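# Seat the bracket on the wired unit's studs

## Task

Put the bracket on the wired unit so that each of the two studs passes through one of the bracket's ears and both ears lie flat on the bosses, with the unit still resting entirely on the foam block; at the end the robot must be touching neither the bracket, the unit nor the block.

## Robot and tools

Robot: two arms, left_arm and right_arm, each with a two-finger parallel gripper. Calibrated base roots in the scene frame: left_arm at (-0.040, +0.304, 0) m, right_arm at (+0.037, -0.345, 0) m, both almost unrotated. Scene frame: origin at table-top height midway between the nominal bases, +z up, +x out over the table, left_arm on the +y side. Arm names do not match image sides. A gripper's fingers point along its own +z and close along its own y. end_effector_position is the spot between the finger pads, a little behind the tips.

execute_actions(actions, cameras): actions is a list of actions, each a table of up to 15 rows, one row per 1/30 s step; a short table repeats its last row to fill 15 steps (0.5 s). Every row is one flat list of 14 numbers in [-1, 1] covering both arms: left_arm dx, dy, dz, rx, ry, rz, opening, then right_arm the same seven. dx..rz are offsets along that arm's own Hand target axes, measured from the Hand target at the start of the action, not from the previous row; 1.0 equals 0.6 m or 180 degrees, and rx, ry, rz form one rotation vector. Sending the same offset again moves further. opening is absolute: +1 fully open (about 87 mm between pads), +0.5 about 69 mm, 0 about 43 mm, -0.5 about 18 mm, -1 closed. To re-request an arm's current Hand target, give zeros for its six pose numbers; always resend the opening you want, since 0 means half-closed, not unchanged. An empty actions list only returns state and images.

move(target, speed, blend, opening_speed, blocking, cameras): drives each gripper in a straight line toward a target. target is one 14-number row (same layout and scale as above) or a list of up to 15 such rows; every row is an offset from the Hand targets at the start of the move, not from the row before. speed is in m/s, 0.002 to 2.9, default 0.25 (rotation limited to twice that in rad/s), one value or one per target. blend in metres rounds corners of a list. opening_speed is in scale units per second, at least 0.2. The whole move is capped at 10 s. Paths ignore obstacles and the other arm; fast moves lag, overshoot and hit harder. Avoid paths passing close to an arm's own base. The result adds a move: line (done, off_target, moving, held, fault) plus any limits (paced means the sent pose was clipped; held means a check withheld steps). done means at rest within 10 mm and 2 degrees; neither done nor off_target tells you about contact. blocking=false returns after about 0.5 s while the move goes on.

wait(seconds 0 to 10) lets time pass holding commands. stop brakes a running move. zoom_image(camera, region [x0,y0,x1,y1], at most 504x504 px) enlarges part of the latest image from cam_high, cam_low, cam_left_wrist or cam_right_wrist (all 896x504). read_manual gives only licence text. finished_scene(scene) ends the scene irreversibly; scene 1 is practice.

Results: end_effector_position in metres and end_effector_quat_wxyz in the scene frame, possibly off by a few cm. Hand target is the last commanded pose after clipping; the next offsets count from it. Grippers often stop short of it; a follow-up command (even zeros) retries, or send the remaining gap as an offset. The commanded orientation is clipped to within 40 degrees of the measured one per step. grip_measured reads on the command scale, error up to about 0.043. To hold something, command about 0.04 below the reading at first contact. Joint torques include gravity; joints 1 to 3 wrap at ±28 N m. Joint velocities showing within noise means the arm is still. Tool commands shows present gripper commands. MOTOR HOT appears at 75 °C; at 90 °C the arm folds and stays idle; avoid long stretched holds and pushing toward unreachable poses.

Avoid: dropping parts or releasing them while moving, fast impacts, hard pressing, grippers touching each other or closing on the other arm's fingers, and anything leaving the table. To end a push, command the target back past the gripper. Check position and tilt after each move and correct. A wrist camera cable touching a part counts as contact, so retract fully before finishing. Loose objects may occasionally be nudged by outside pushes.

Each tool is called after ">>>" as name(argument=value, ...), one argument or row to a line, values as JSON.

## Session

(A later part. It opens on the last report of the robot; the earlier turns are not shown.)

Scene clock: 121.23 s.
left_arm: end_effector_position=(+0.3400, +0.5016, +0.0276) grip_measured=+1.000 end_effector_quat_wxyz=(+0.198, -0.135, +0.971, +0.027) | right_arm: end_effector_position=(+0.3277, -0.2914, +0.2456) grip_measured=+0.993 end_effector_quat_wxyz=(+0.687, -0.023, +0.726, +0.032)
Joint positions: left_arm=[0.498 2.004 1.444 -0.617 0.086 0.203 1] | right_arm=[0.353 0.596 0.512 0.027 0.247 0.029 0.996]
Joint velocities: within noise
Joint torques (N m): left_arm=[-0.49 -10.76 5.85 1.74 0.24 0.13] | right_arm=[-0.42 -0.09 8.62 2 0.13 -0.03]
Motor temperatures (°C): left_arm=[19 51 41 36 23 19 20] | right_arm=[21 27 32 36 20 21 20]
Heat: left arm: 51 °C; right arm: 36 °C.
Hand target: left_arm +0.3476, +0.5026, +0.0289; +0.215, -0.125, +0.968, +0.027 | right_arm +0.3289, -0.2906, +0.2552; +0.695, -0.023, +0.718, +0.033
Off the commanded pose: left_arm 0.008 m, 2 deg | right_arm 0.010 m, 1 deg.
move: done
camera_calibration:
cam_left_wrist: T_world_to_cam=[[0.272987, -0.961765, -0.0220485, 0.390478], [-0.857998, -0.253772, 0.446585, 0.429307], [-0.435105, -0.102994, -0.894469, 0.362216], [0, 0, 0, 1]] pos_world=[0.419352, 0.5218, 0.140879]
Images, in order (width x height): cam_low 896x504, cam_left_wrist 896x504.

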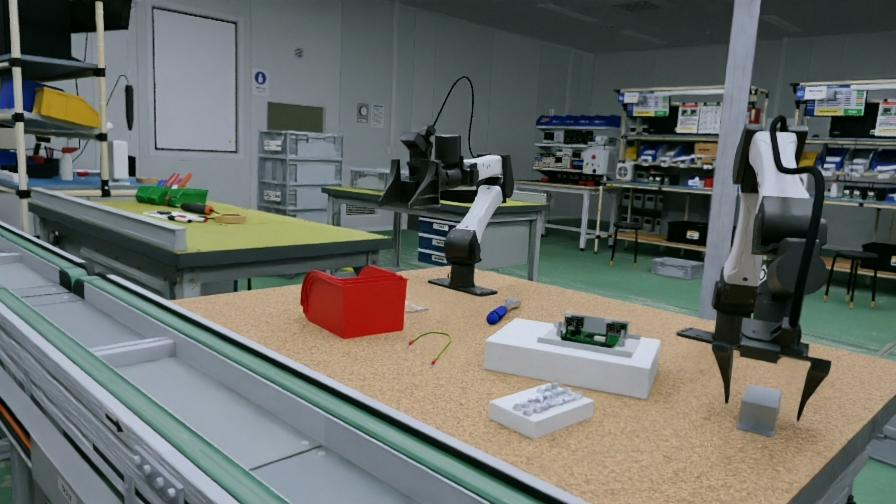

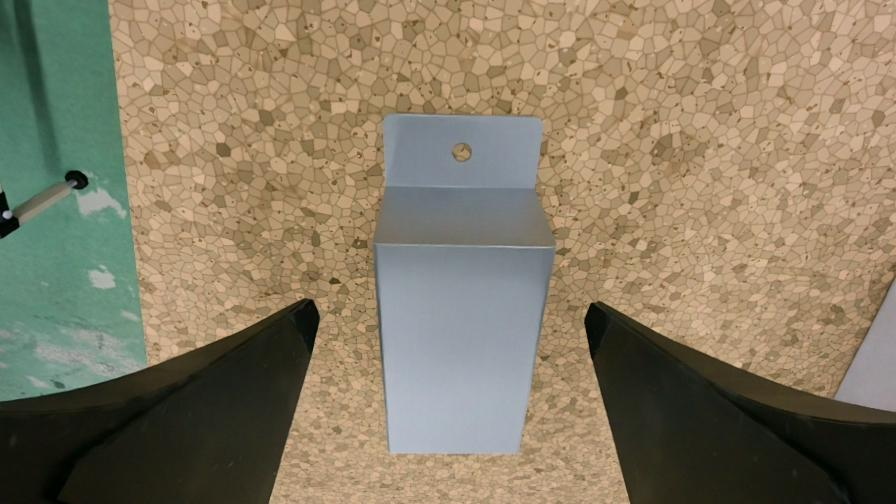

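>>> move(
  target=[0.0075,0,-0.0035,0,0,0,1,0,0,0,0,0,0,1],
  cameras=[],
  speed=0.06,
)

>>> move(
  target=[0,0,0,0,0,0,0.2,0,0,0,0,0,0,1],
  opening_speed=0.6,
)

>>> zoom_image(
  camera="cam_low",
  region=[700, 330, 820, 450],
)

Scene clock: 128.23 s.
left_arm: end_effector_position=(+0.3346, +0.4987, +0.0208) grip_measured=+1.000 end_effector_quat_wxyz=(+0.190, -0.135, +0.972, +0.025) | right_arm: end_effector_position=(+0.3277, -0.2914, +0.2456) grip_measured=+0.993 end_effector_quat_wxyz=(+0.687, -0.023, +0.726, +0.032)
Joint positions: left_arm=[0.498 2.004 1.419 -0.609 0.086 0.203 1] | right_arm=[0.353 0.596 0.512 0.027 0.247 0.029 0.996]
Joint velocities: within noise
Joint torques (N m): left_arm=[-0.23 -12.29 5.74 1.7 0.25 0.16] | right_arm=[-0.43 -0.27 8.73 1.99 0.15 -0.03]
Motor temperatures (°C): left_arm=[19 51 40 36 23 19 19] | right_arm=[21 27 32 36 20 21 20]
Heat: left arm: 51 °C; right arm: 36 °C.
Hand target: left_arm +0.3428, +0.5013, +0.0289; +0.215, -0.125, +0.968, +0.027 | right_arm +0.3289, -0.2906, +0.2552; +0.695, -0.023, +0.718, +0.033
Off the commanded pose: left_arm 0.012 m, 3 deg | right_arm 0.010 m, 1 deg.
move: off_target (left_arm)
No camera images: "cameras" was empty.

Scene clock: 130.10 s.
left_arm: end_effector_position=(+0.3349, +0.4988, +0.0208) grip_measured=+0.200 end_effector_quat_wxyz=(+0.191, -0.135, +0.972, +0.025) | right_arm: end_effector_position=(+0.3277, -0.2914, +0.2456) grip_measured=+0.993 end_effector_quat_wxyz=(+0.687, -0.023, +0.726, +0.032)
Joint positions: left_arm=[0.498 2.004 1.419 -0.608 0.086 0.203 0.6] | right_arm=[0.353 0.596 0.512 0.027 0.247 0.029 0.996]
Joint velocities: within noise
Joint torques (N m): left_arm=[-0.23 -12.26 5.75 1.69 0.25 0.16] | right_arm=[-0.29 -0.14 8.85 1.99 0.14 0.05]
Motor temperatures (°C): left_arm=[19 51 40 36 23 19 19] | right_arm=[21 27 32 36 20 21 20]
Heat: left arm: 51 °C; right arm: 36 °C.
Hand target: left_arm +0.3428, +0.5013, +0.0289; +0.215, -0.125, +0.968, +0.027 | right_arm +0.3289, -0.2906, +0.2552; +0.695, -0.023, +0.718, +0.033
Off the commanded pose: left_arm 0.011 m, 3 deg | right_arm 0.010 m, 1 deg.
move: off_target (left_arm)
camera_calibration:
cam_left_wrist: T_world_to_cam=[[0.272673, -0.961925, -0.0186771, 0.389185], [-0.851897, -0.250415, 0.459961, 0.423283], [-0.447125, -0.109508, -0.887743, 0.360835], [0, 0, 0, 1]] pos_world=[0.415812, 0.519878, 0.132904]

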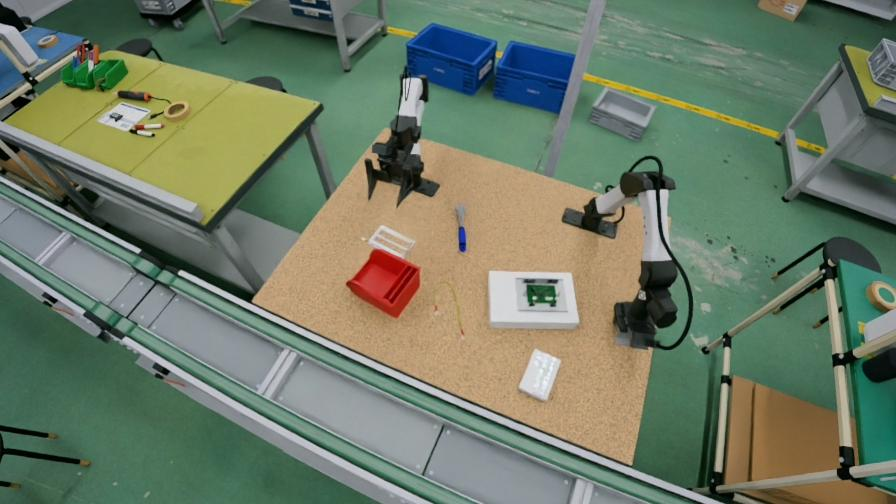

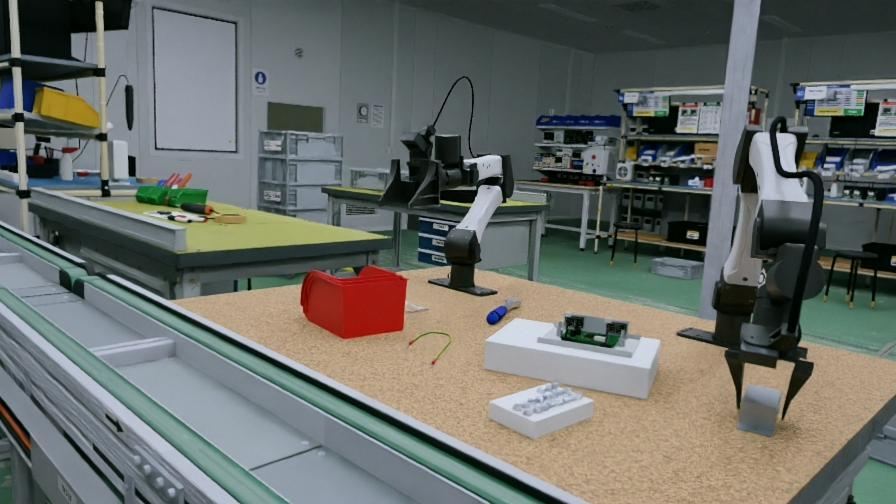

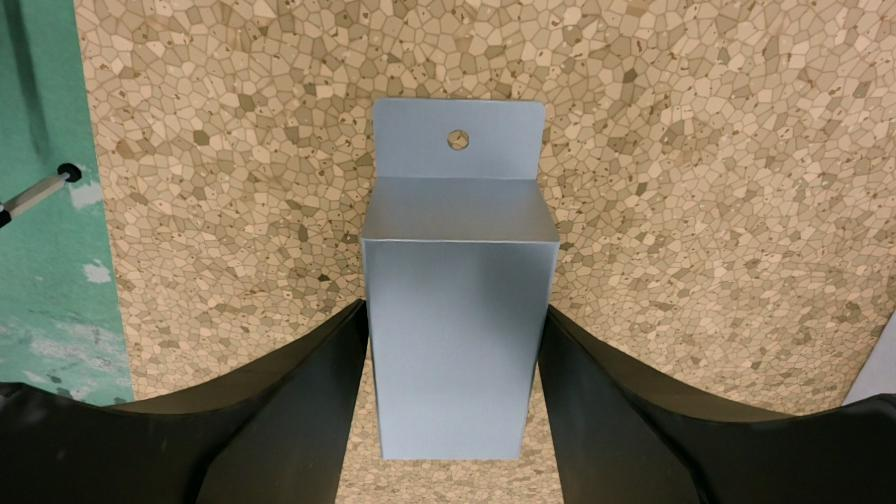

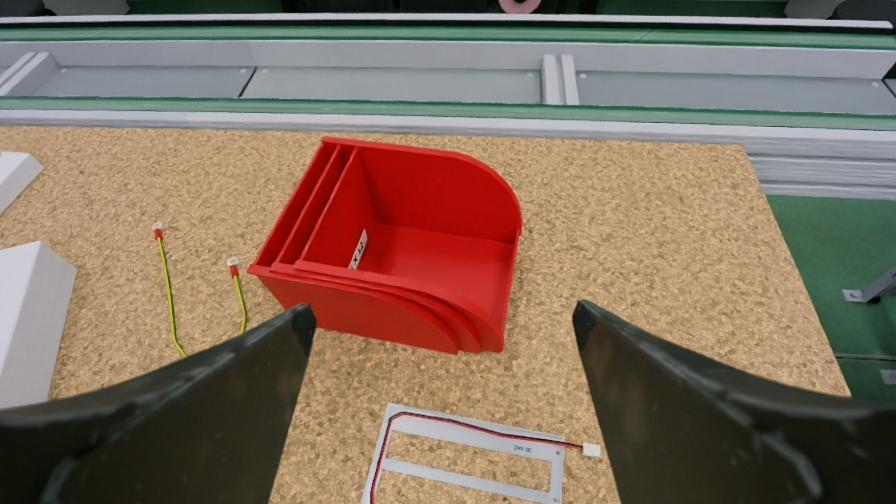

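Scaled by 4.200 from the camera's 896x504 image, which has a finer 1280x720 frame.

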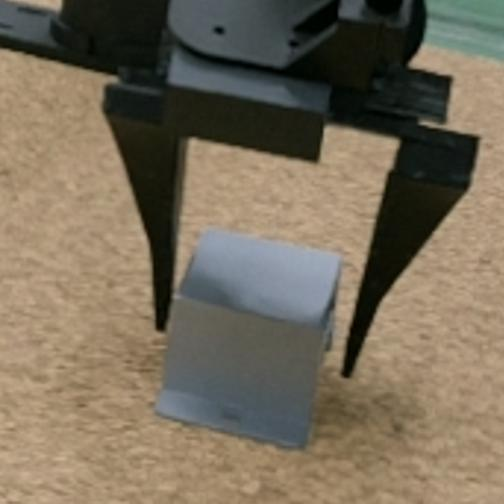

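>>> move(
  target=[-0.004,0,-0.009,0,0,0,0.2,0,0,0,0,0,0,1],
  cameras=[],
  speed=0.06,
)

>>> move(
  target=[0,0,0,0,0,0,-0.03,0,0,0,0,0,0,1],
  opening_speed=0.25,
  cameras=["cam_left_wrist","cam_low"],
)

Scene clock: 135.10 s.
left_arm: end_effector_position=(+0.3349, +0.4988, +0.0208) grip_measured=+0.200 end_effector_quat_wxyz=(+0.191, -0.135, +0.972, +0.025) | right_arm: end_effector_position=(+0.3277, -0.2914, +0.2456) grip_measured=+0.993 end_effector_quat_wxyz=(+0.687, -0.023, +0.726, +0.032)
Joint positions: left_arm=[0.498 2.004 1.419 -0.608 0.086 0.203 0.6] | right_arm=[0.353 0.596 0.512 0.027 0.247 0.029 0.996]
Joint velocities: within noise
Joint torques (N m): left_arm=[-0.21 -13 6.97 1.46 0.25 0.16] | right_arm=[-0.35 -0.13 8.68 1.95 0.15 -0.01]
Motor temperatures (°C): left_arm=[19 51 39 36 23 19 19] | right_arm=[21 27 32 36 20 21 20]
Heat: left arm: 51 °C; right arm: 36 °C.
Hand target: left_arm +0.3427, +0.5013, +0.0348; +0.215, -0.125, +0.968, +0.027 | right_arm +0.3289, -0.2906, +0.2552; +0.695, -0.023, +0.718, +0.033
Off the commanded pose: left_arm 0.016 m, 3 deg | right_arm 0.010 m, 1 deg.
move: off_target (left_arm)
No camera images: "cameras" was empty.

Scene clock: 136.53 s.
left_arm: end_effector_position=(+0.3350, +0.4987, +0.0209) grip_measured=+0.019 end_effector_quat_wxyz=(+0.191, -0.133, +0.972, +0.024) | right_arm: end_effector_position=(+0.3277, -0.2914, +0.2456) grip_measured=+0.993 end_effector_quat_wxyz=(+0.687, -0.023, +0.726, +0.032)
Joint positions: left_arm=[0.498 2.004 1.419 -0.608 0.087 0.206 0.509] | right_arm=[0.353 0.596 0.512 0.027 0.247 0.029 0.996]
Joint velocities: within noise
Joint torques (N m): left_arm=[-0.21 -12.98 6.97 1.46 0.24 0.16] | right_arm=[-0.27 -0.09 8.75 2 0.13 -0.02]
Motor temperatures (°C): left_arm=[19 52 39 35 23 19 20] | right_arm=[21 27 32 36 20 21 20]
Heat: left arm: 52 °C; right arm: 36 °C.
Hand target: left_arm +0.3427, +0.5013, +0.0348; +0.215, -0.125, +0.968, +0.027 | right_arm +0.3289, -0.2906, +0.2552; +0.695, -0.023, +0.718, +0.033
Off the commanded pose: left_arm 0.016 m, 3 deg | right_arm 0.010 m, 1 deg.
move: off_target (left_arm)
camera_calibration:
cam_left_wrist: T_world_to_cam=[[0.269469, -0.962832, -0.0184479, 0.390553], [-0.852934, -0.247517, 0.459607, 0.422191], [-0.447091, -0.108115, -0.887931, 0.360209], [0, 0, 0, 1]] pos_world=[0.415906, 0.51948, 0.133004]
Images, in order (width x height): cam_low 896x504, cam_left_wrist 896x504.

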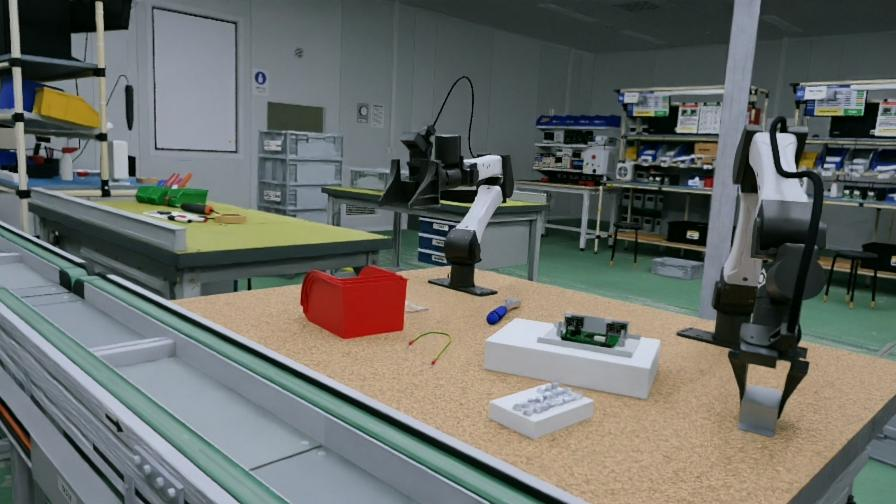

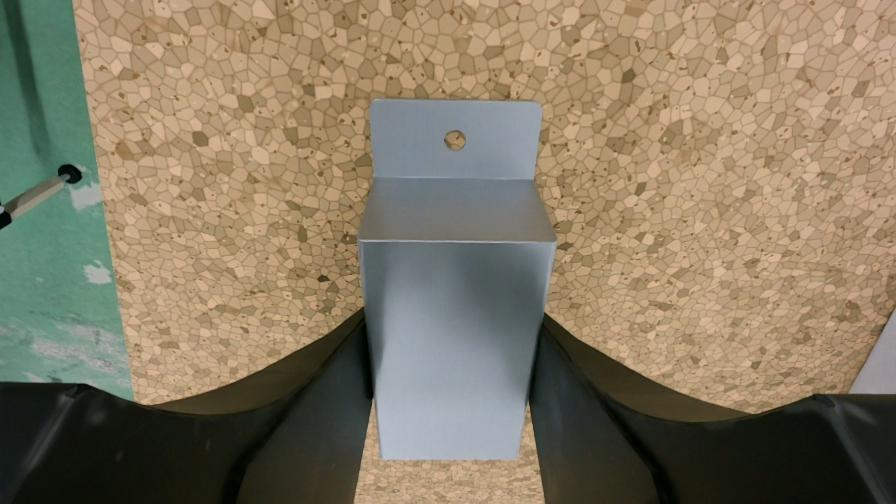

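>>> move(
  target=[-0.0845,0,-0.1813,0,0,0,-0.06,0,0,0,0,0,0,1],
  speed=0.12,
  cameras=["cam_left_wrist","cam_low"],
)

>>> zoom_image(
  camera="cam_low",
  region=[680, 230, 840, 400],
)

Scene clock: 142.30 s.
left_arm: end_effector_position=(+0.3382, +0.5003, +0.1232) grip_measured=+0.019 end_effector_quat_wxyz=(+0.184, -0.135, +0.973, +0.022) | right_arm: end_effector_position=(+0.3277, -0.2914, +0.2456) grip_measured=+0.993 end_effector_quat_wxyz=(+0.687, -0.023, +0.726, +0.032)
Joint positions: left_arm=[0.498 1.975 1.794 -1.027 0.087 0.203 0.51] | right_arm=[0.353 0.596 0.512 0.027 0.247 0.029 0.996]
Joint velocities: within noise
Joint torques (N m): left_arm=[-0.17 -14.16 11.69 0.95 0.24 0.16] | right_arm=[-0.31 -0.31 8.83 2 0.11 -0.02]
Motor temperatures (°C): left_arm=[19 53 40 35 23 19 20] | right_arm=[21 27 32 36 20 21 20]
Heat: left arm: 53 °C; right arm: 36 °C.
Hand target: left_arm +0.3425, +0.5013, +0.1548; +0.215, -0.125, +0.968, +0.027 | right_arm +0.3289, -0.2906, +0.2552; +0.695, -0.023, +0.718, +0.033
Off the commanded pose: left_arm 0.032 m, 4 deg | right_arm 0.010 m, 1 deg.
move: off_target (left_arm)
camera_calibration:
cam_left_wrist: T_world_to_cam=[[0.271943, -0.962213, -0.0139138, 0.391432], [-0.846077, -0.245959, 0.472925, 0.373478], [-0.458476, -0.116836, -0.880993, 0.460063], [0, 0, 0, 1]] pos_world=[0.420472, 0.522253, 0.234131]
Images, in order (width x height): cam_low 896x504, cam_left_wrist 896x504.

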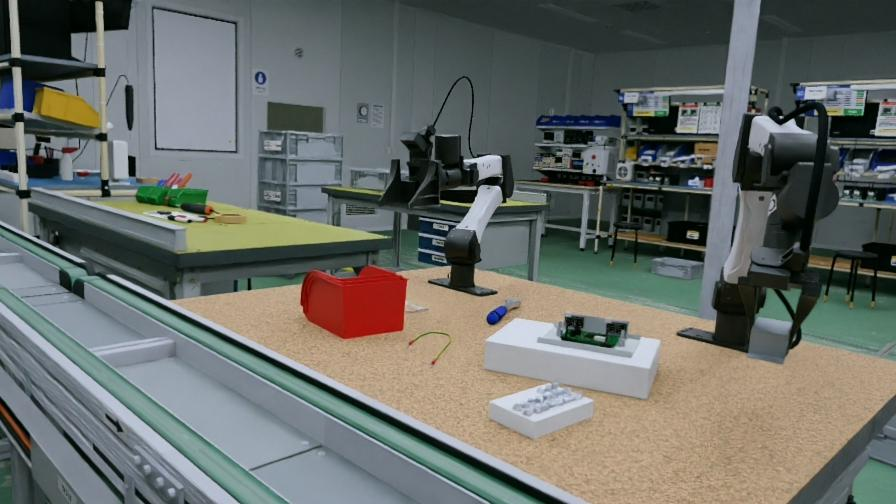

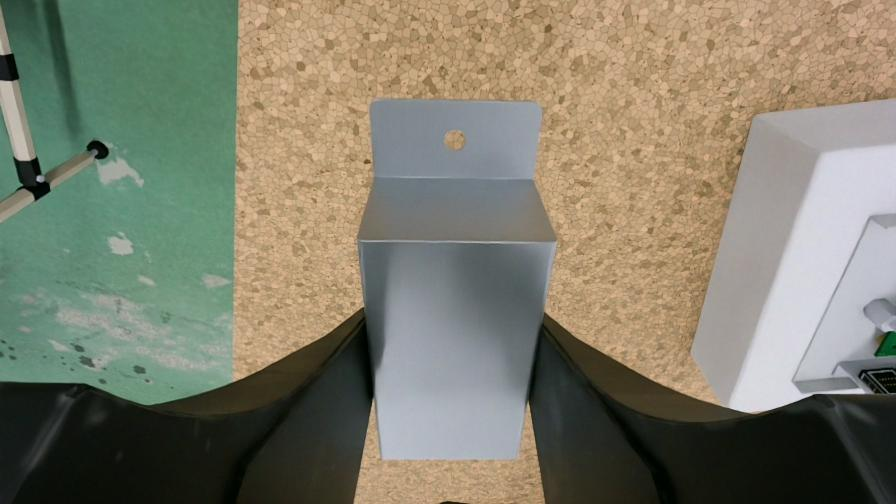

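Scaled by 2.965 from the camera's 896x504 image, which has a finer 1280x720 frame.

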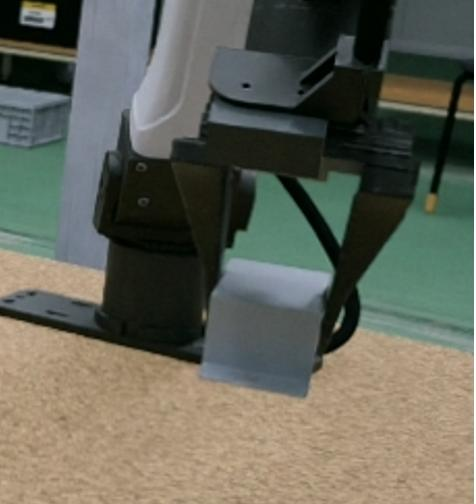

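>>> move(
  target=[0.0378,-0.4768,-0.0638,0.1873,0.014,0.4317,-0.06,0,0,0,0,0,0,1],
  speed=0.15,
)

>>> zoom_image(
  camera="cam_low",
  region=[480, 200, 720, 400],
)

>>> zoom_image(
  camera="cam_high",
  region=[470, 220, 620, 350],
)

Scene clock: 173.80 s.
left_arm: end_effector_position=(+0.3802, +0.2197, +0.1643) grip_measured=+0.018 end_effector_quat_wxyz=(+0.140, +0.554, +0.814, -0.102) | right_arm: end_effector_position=(+0.3277, -0.2914, +0.2456) grip_measured=+0.993 end_effector_quat_wxyz=(+0.687, -0.023, +0.726, +0.032)
Joint positions: left_arm=[-0.151 2.171 2.275 -1.504 0.305 1.015 0.509] | right_arm=[0.353 0.596 0.512 0.027 0.247 0.029 0.996]
Joint velocities: within noise
Joint torques (N m): left_arm=[-0.23 -12.1 10.61 0.43 0.51 0.22] | right_arm=[-0.38 -0.12 8.9 1.97 0.11 0.04]
Motor temperatures (°C): left_arm=[19 62 48 33 23 19 20] | right_arm=[21 26 32 36 20 21 20]
Heat: left arm: 62 °C; right arm: 36 °C.
Hand target: left_arm +0.3796, +0.2153, +0.1801; +0.156, +0.563, +0.804, -0.109 | right_arm +0.3289, -0.2906, +0.2552; +0.695, -0.023, +0.718, +0.033
Off the commanded pose: left_arm 0.016 m, 3 deg | right_arm 0.010 m, 1 deg.
move: off_target (left_arm)
camera_calibration:
cam_left_wrist: T_world_to_cam=[[-0.930629, -0.365816, -0.010385, 0.436198], [-0.322776, 0.8071, 0.494373, -0.113287], [-0.172468, 0.46343, -0.869188, 0.244522], [0, 0, 0, 1]] pos_world=[0.411545, 0.137684, 0.273072]

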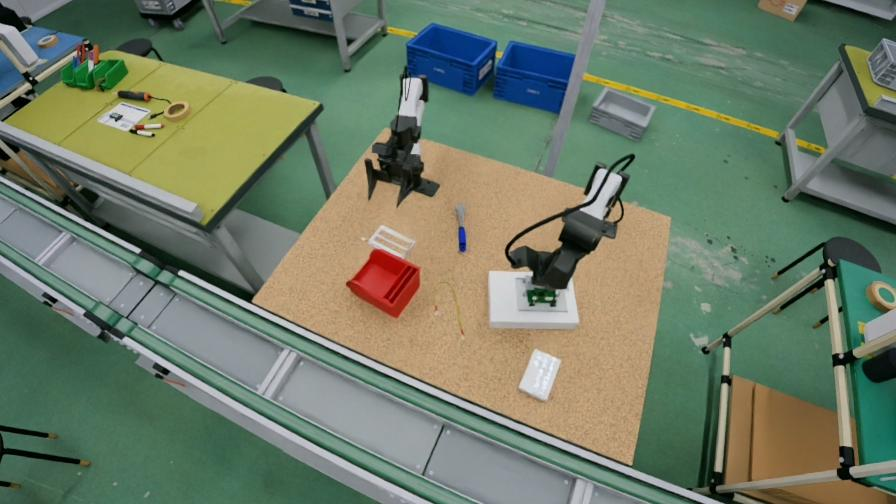

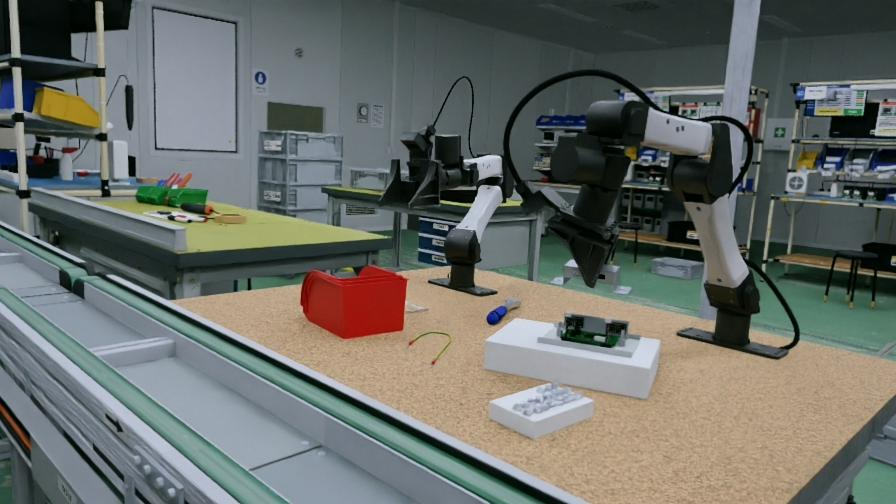

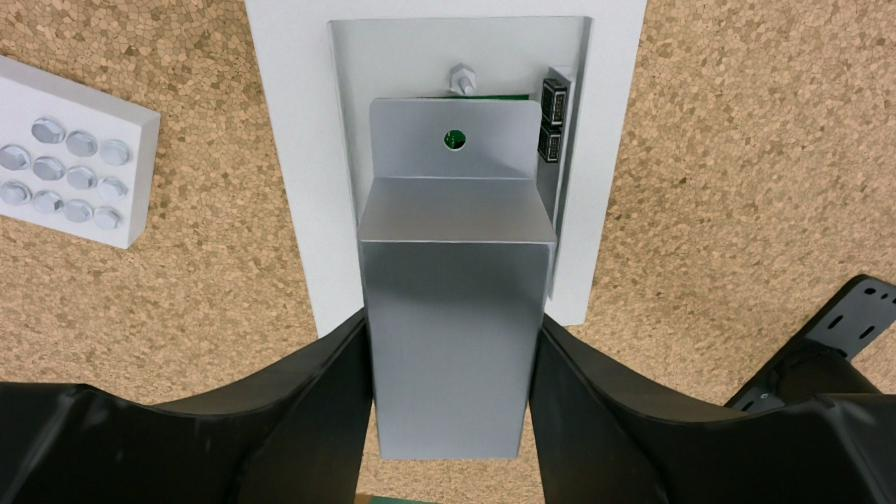

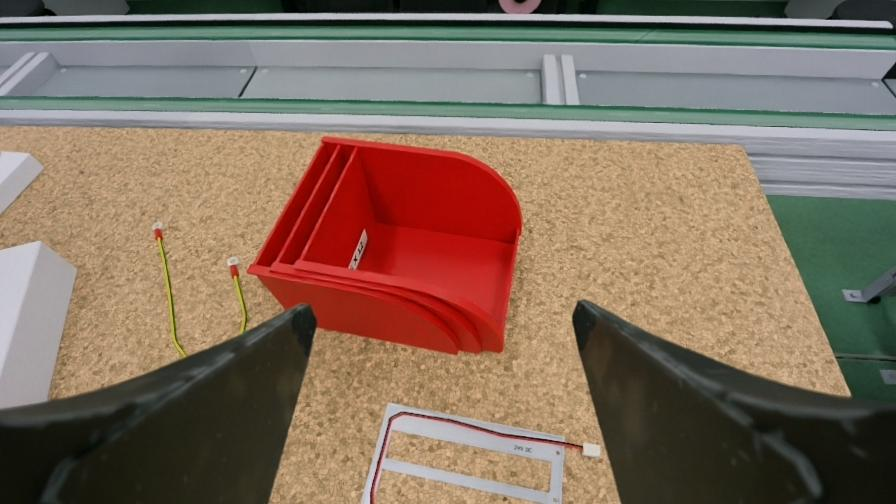

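Scaled by 2.100 from the camera's 896x504 image, which has a finer 1280x720 frame.

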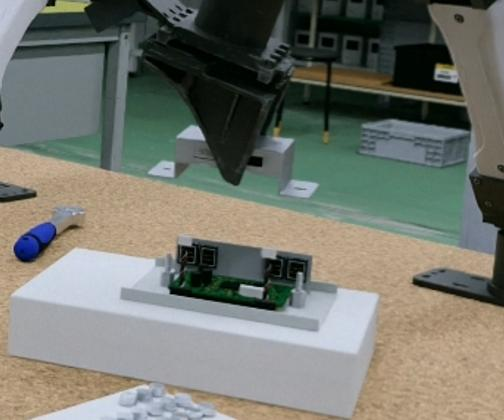

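Scaled by 3.360 from the camera's 896x504 image, which has a finer 1280x720 frame.

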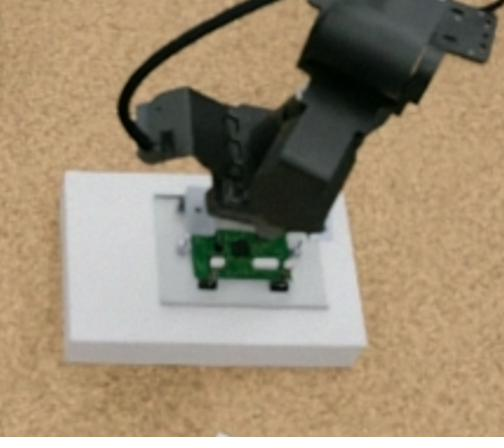

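>>> zoom_image(
  camera="cam_left_wrist",
  region=[230, 0, 650, 236],
)

>>> zoom_image(
  camera="cam_left_wrist",
  region=[230, 236, 650, 472],
)

>>> zoom_image(
  camera="cam_low",
  region=[540, 250, 650, 370],
)

Scaled by 1.200 from the camera's 896x504 image, which has a finer 1280x720 frame.

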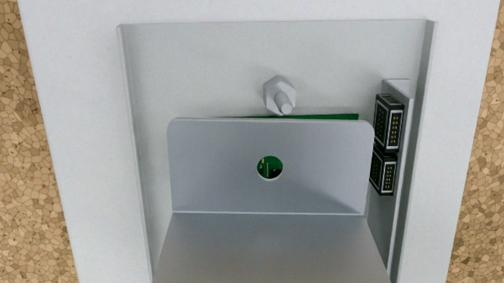

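Scaled by 1.200 from the camera's 896x504 image, which has a finer 1280x720 frame.

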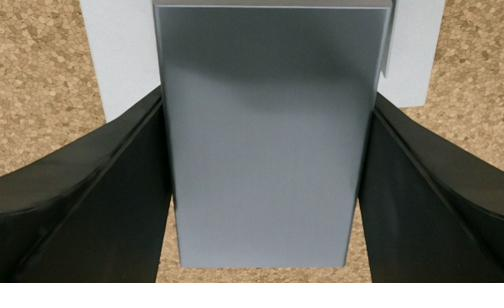

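Scaled by 4.200 from the camera's 896x504 image, which has a finer 1280x720 frame.

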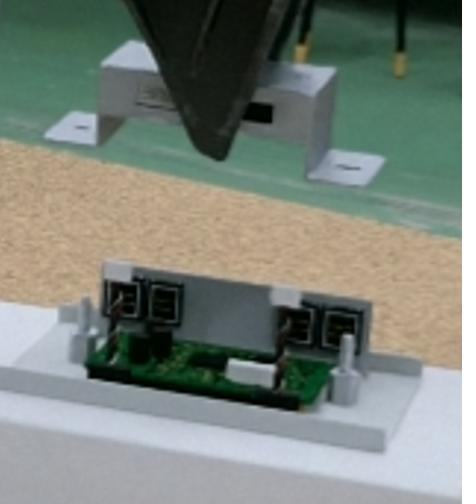

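>>> zoom_image(
  camera="cam_left_wrist",
  region=[420, 40, 510, 100],
)

Scaled by 5.600 from the camera's 896x504 image, which has a finer 1280x720 frame.

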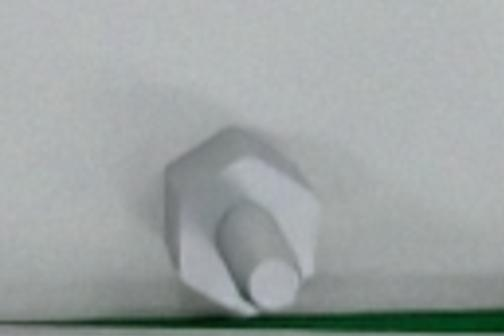

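>>> move(
  target=[0.0153,-0.0107,0.0387,-0.0033,-0.0111,-0.0082,-0.06,0,0,0,0,0,0,1],
  speed=0.08,
  cameras=["cam_left_wrist","cam_low","cam_high"],
)

>>> zoom_image(
  camera="cam_left_wrist",
  region=[360, 0, 560, 200],
)

>>> zoom_image(
  camera="cam_low",
  region=[540, 250, 650, 370],
)

>>> zoom_image(
  camera="cam_high",
  region=[510, 250, 590, 330],
)

Scene clock: 219.33 s.
left_arm: end_effector_position=(+0.3723, +0.2168, +0.1315) grip_measured=+0.018 end_effector_quat_wxyz=(+0.133, +0.552, +0.814, -0.118) | right_arm: end_effector_position=(+0.3277, -0.2914, +0.2456) grip_measured=+0.993 end_effector_quat_wxyz=(+0.687, -0.023, +0.726, +0.032)
Joint positions: left_arm=[-0.151 2.119 2.057 -1.364 0.328 1.015 0.509] | right_arm=[0.353 0.596 0.512 0.027 0.247 0.029 0.996]
Joint velocities: within noise
Joint torques (N m): left_arm=[0.21 -16.65 5.65 0.96 0.54 -0.05] | right_arm=[-0.36 -0.16 8.59 2 0.15 0]
Motor temperatures (°C): left_arm=[19 63 49 30 23 19 21] | right_arm=[21 26 33 37 20 21 19]
Heat: left arm: 63 °C; right arm: 37 °C.
Hand target: left_arm +0.3736, +0.2130, +0.1551; +0.172, +0.550, +0.809, -0.116 | right_arm +0.3289, -0.2906, +0.2552; +0.695, -0.023, +0.718, +0.033
Off the commanded pose: left_arm 0.024 m, 4 deg | right_arm 0.010 m, 1 deg.
move: off_target (left_arm)
camera_calibration:
cam_left_wrist: T_world_to_cam=[[-0.931776, -0.362267, 0.0235986, 0.42255], [-0.305413, 0.817364, 0.488507, -0.105139], [-0.196259, 0.447971, -0.872241, 0.228531], [0, 0, 0, 1]] pos_world=[0.406462, 0.136638, 0.240724]
Images, in order (width x height): cam_high 896x504, cam_low 896x504, cam_left_wrist 896x504.

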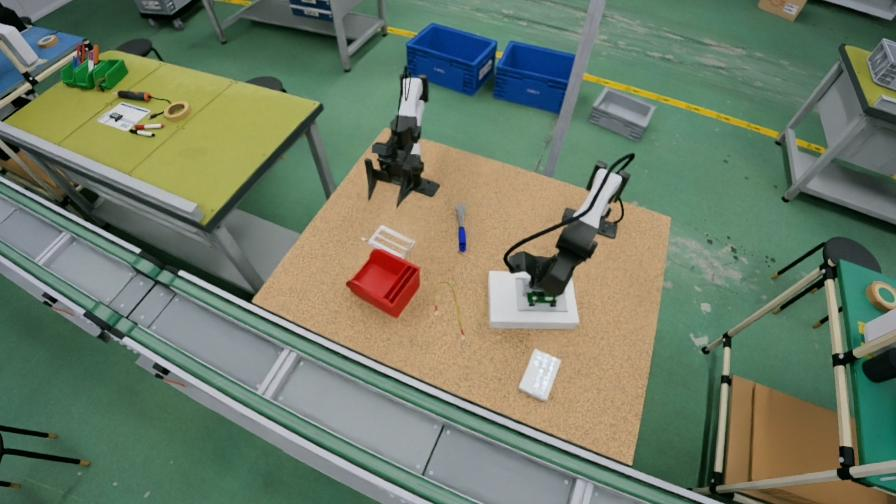

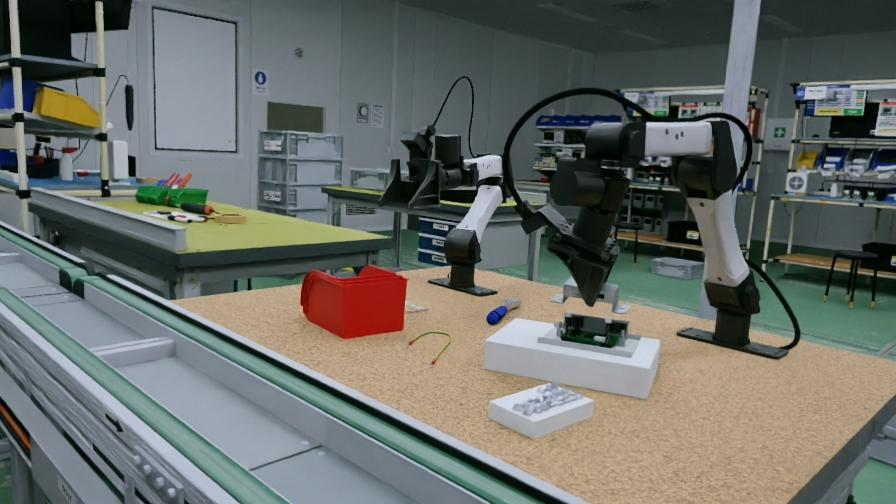

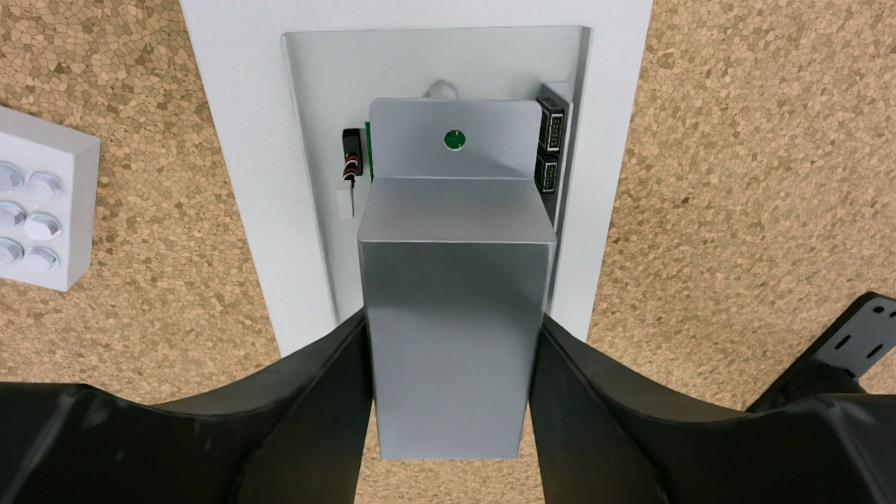

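Scaled by 2.520 from the camera's 896x504 image, which has a finer 1280x720 frame.

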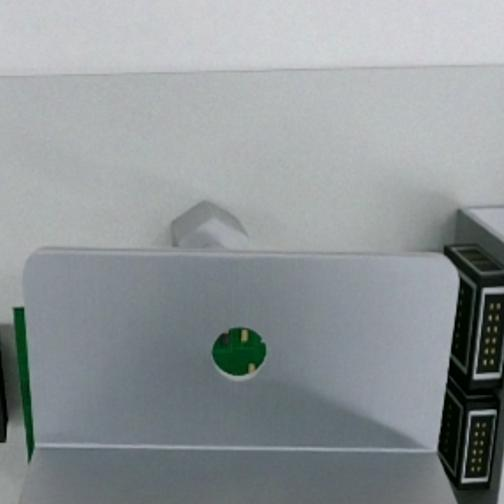

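Scaled by 4.200 from the camera's 896x504 image, which has a finer 1280x720 frame.

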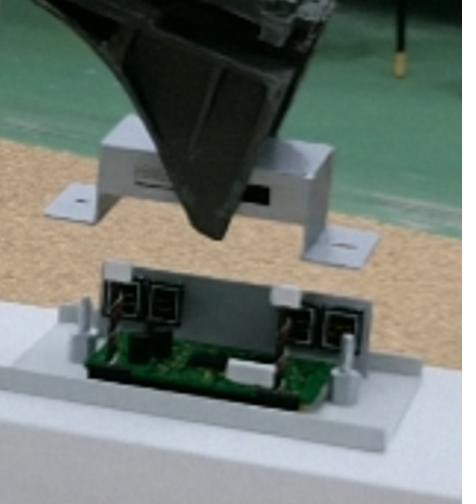

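Scaled by 6.300 from the camera's 896x504 image, which has a finer 1280x720 frame.

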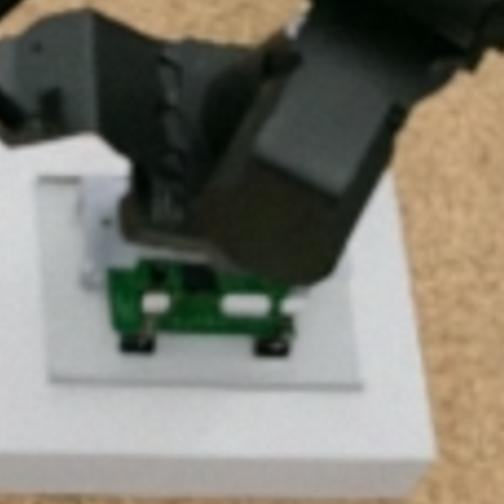

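>>> move(
  target=[0,0,0,-0.0161,-0.01,-0.0043,-0.06,0,0,0,0,0,0,1],
  speed=0.08,
  cameras=["cam_left_wrist","cam_low"],
)

>>> zoom_image(
  camera="cam_left_wrist",
  region=[360, 0, 560, 200],
)

>>> zoom_image(
  camera="cam_low",
  region=[540, 250, 650, 370],
)

Scene clock: 233.33 s.
left_arm: end_effector_position=(+0.3703, +0.2161, +0.1307) grip_measured=+0.018 end_effector_quat_wxyz=(+0.156, +0.541, +0.819, -0.110) | right_arm: end_effector_position=(+0.3277, -0.2914, +0.2456) grip_measured=+0.993 end_effector_quat_wxyz=(+0.687, -0.023, +0.726, +0.032)
Joint positions: left_arm=[-0.151 2.049 1.942 -1.264 0.329 0.981 0.509] | right_arm=[0.353 0.596 0.512 0.027 0.247 0.029 0.996]
Joint velocities: within noise
Joint torques (N m): left_arm=[0.32 -16.24 5.93 1.14 0.53 -0.06] | right_arm=[-0.43 -0.36 8.9 1.99 0.11 0.01]
Motor temperatures (°C): left_arm=[19 71 46 30 23 19 21] | right_arm=[21 26 33 37 20 21 19]
Heat: left arm: 71 °C; right arm: 37 °C.
Hand target: left_arm +0.3736, +0.2130, +0.1551; +0.197, +0.538, +0.813, -0.106 | right_arm +0.3289, -0.2906, +0.2552; +0.695, -0.023, +0.718, +0.033
Off the commanded pose: left_arm 0.025 m, 5 deg | right_arm 0.010 m, 1 deg.
move: off_target (left_arm)
camera_calibration:
cam_left_wrist: T_world_to_cam=[[-0.920268, -0.39114, -0.0108427, 0.42697], [-0.351265, 0.813607, 0.463311, -0.0836877], [-0.172398, 0.430179, -0.886129, 0.224707], [0, 0, 0, 1]] pos_world=[0.402269, 0.13843, 0.242522]
Images, in order (width x height): cam_low 896x504, cam_left_wrist 896x504.

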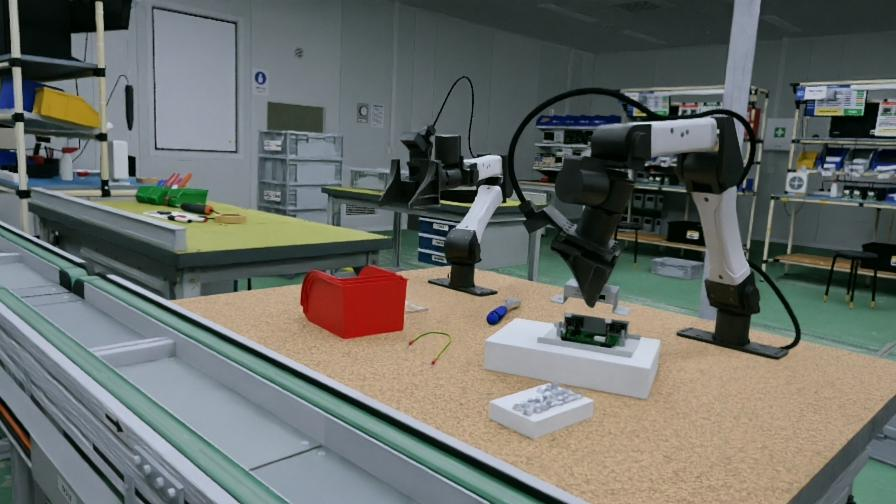

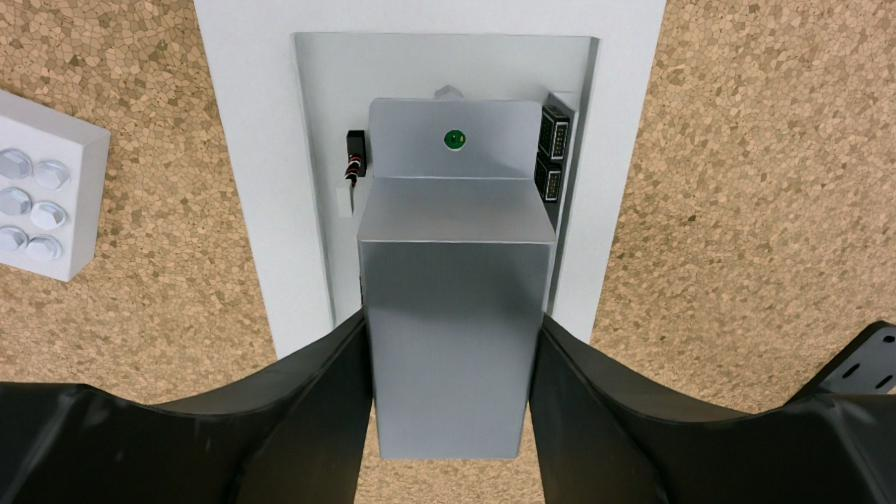

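Scaled by 2.520 from the camera's 896x504 image, which has a finer 1280x720 frame.

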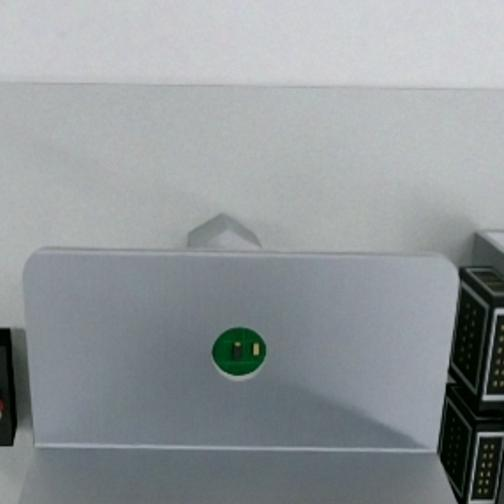

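Scaled by 4.200 from the camera's 896x504 image, which has a finer 1280x720 frame.

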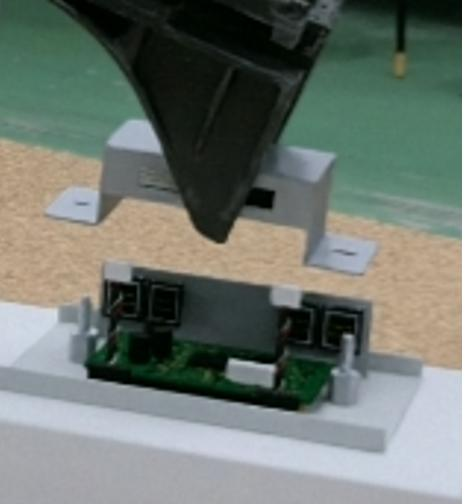

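>>> move(
  target=[0.013,0.0022,0.0272,0,0,0,-0.06,0,0,0,0,0,0,1],
  speed=0.08,
  cameras=["cam_left_wrist","cam_low"],
)

>>> zoom_image(
  camera="cam_left_wrist",
  region=[360, 0, 560, 200],
)

>>> zoom_image(
  camera="cam_low",
  region=[540, 250, 650, 370],
)

Scene clock: 243.33 s.
left_arm: end_effector_position=(+0.3710, +0.2160, +0.1116) grip_measured=+0.018 end_effector_quat_wxyz=(+0.155, +0.541, +0.819, -0.110) | right_arm: end_effector_position=(+0.3277, -0.2914, +0.2456) grip_measured=+0.993 end_effector_quat_wxyz=(+0.687, -0.023, +0.726, +0.032)
Joint positions: left_arm=[-0.151 2.047 1.864 -1.191 0.329 0.981 0.509] | right_arm=[0.353 0.596 0.512 0.027 0.247 0.029 0.996]
Joint velocities: within noise
Joint torques (N m): left_arm=[0.55 -16.46 5.96 1.12 0.53 -0.04] | right_arm=[-0.43 -0.2 8.85 1.99 0.13 0.06]
Motor temperatures (°C): left_arm=[19 71 44 30 23 19 21] | right_arm=[21 26 33 37 20 21 19]
Heat: left arm: 71 °C; right arm: 37 °C.
Hand target: left_arm +0.3755, +0.2137, +0.1371; +0.197, +0.538, +0.813, -0.106 | right_arm +0.3289, -0.2906, +0.2552; +0.695, -0.023, +0.718, +0.033
Off the commanded pose: left_arm 0.026 m, 5 deg | right_arm 0.010 m, 1 deg.
move: off_target (left_arm)
camera_calibration:
cam_left_wrist: T_world_to_cam=[[-0.92033, -0.391055, -0.00830991, 0.427175], [-0.349808, 0.813379, 0.464812, -0.0751767], [-0.175008, 0.430687, -0.885371, 0.208654], [0, 0, 0, 1]] pos_world=[0.40336, 0.138332, 0.223229]
Images, in order (width x height): cam_low 896x504, cam_left_wrist 896x504.

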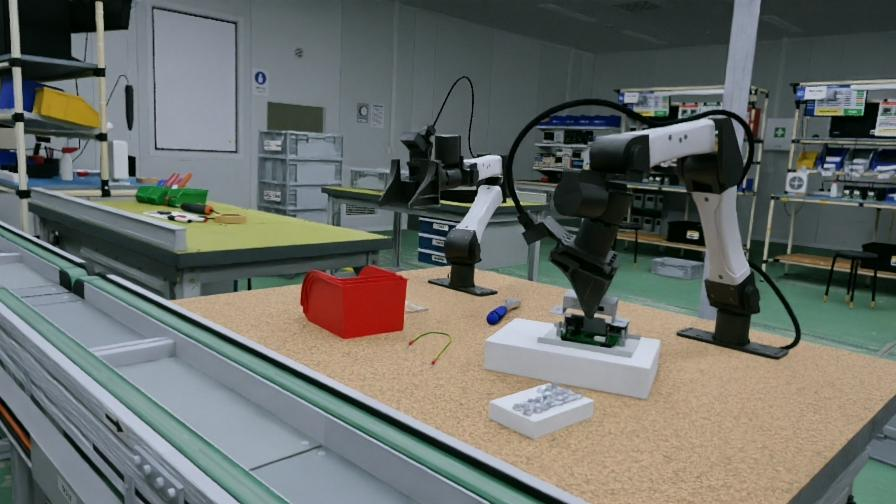

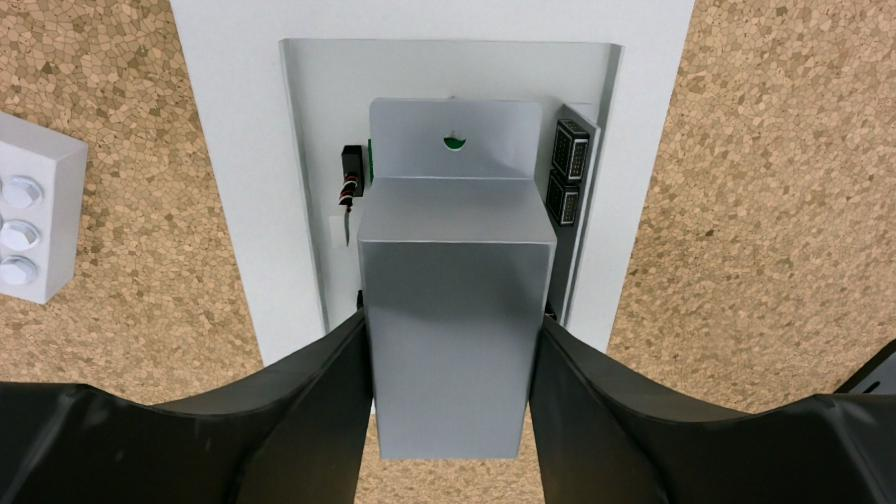

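Scaled by 2.520 from the camera's 896x504 image, which has a finer 1280x720 frame.

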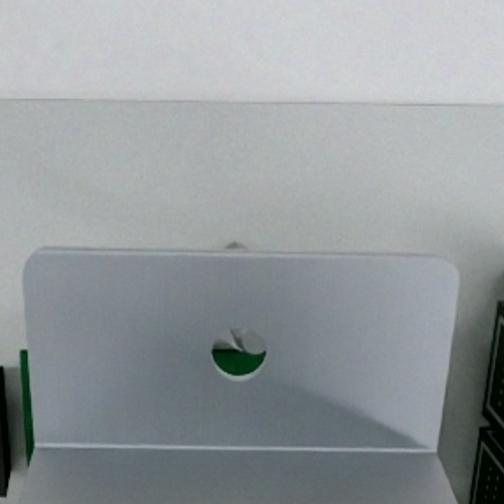

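Scaled by 4.200 from the camera's 896x504 image, which has a finer 1280x720 frame.

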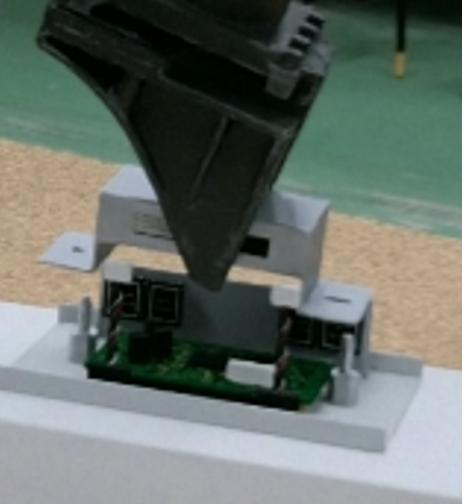

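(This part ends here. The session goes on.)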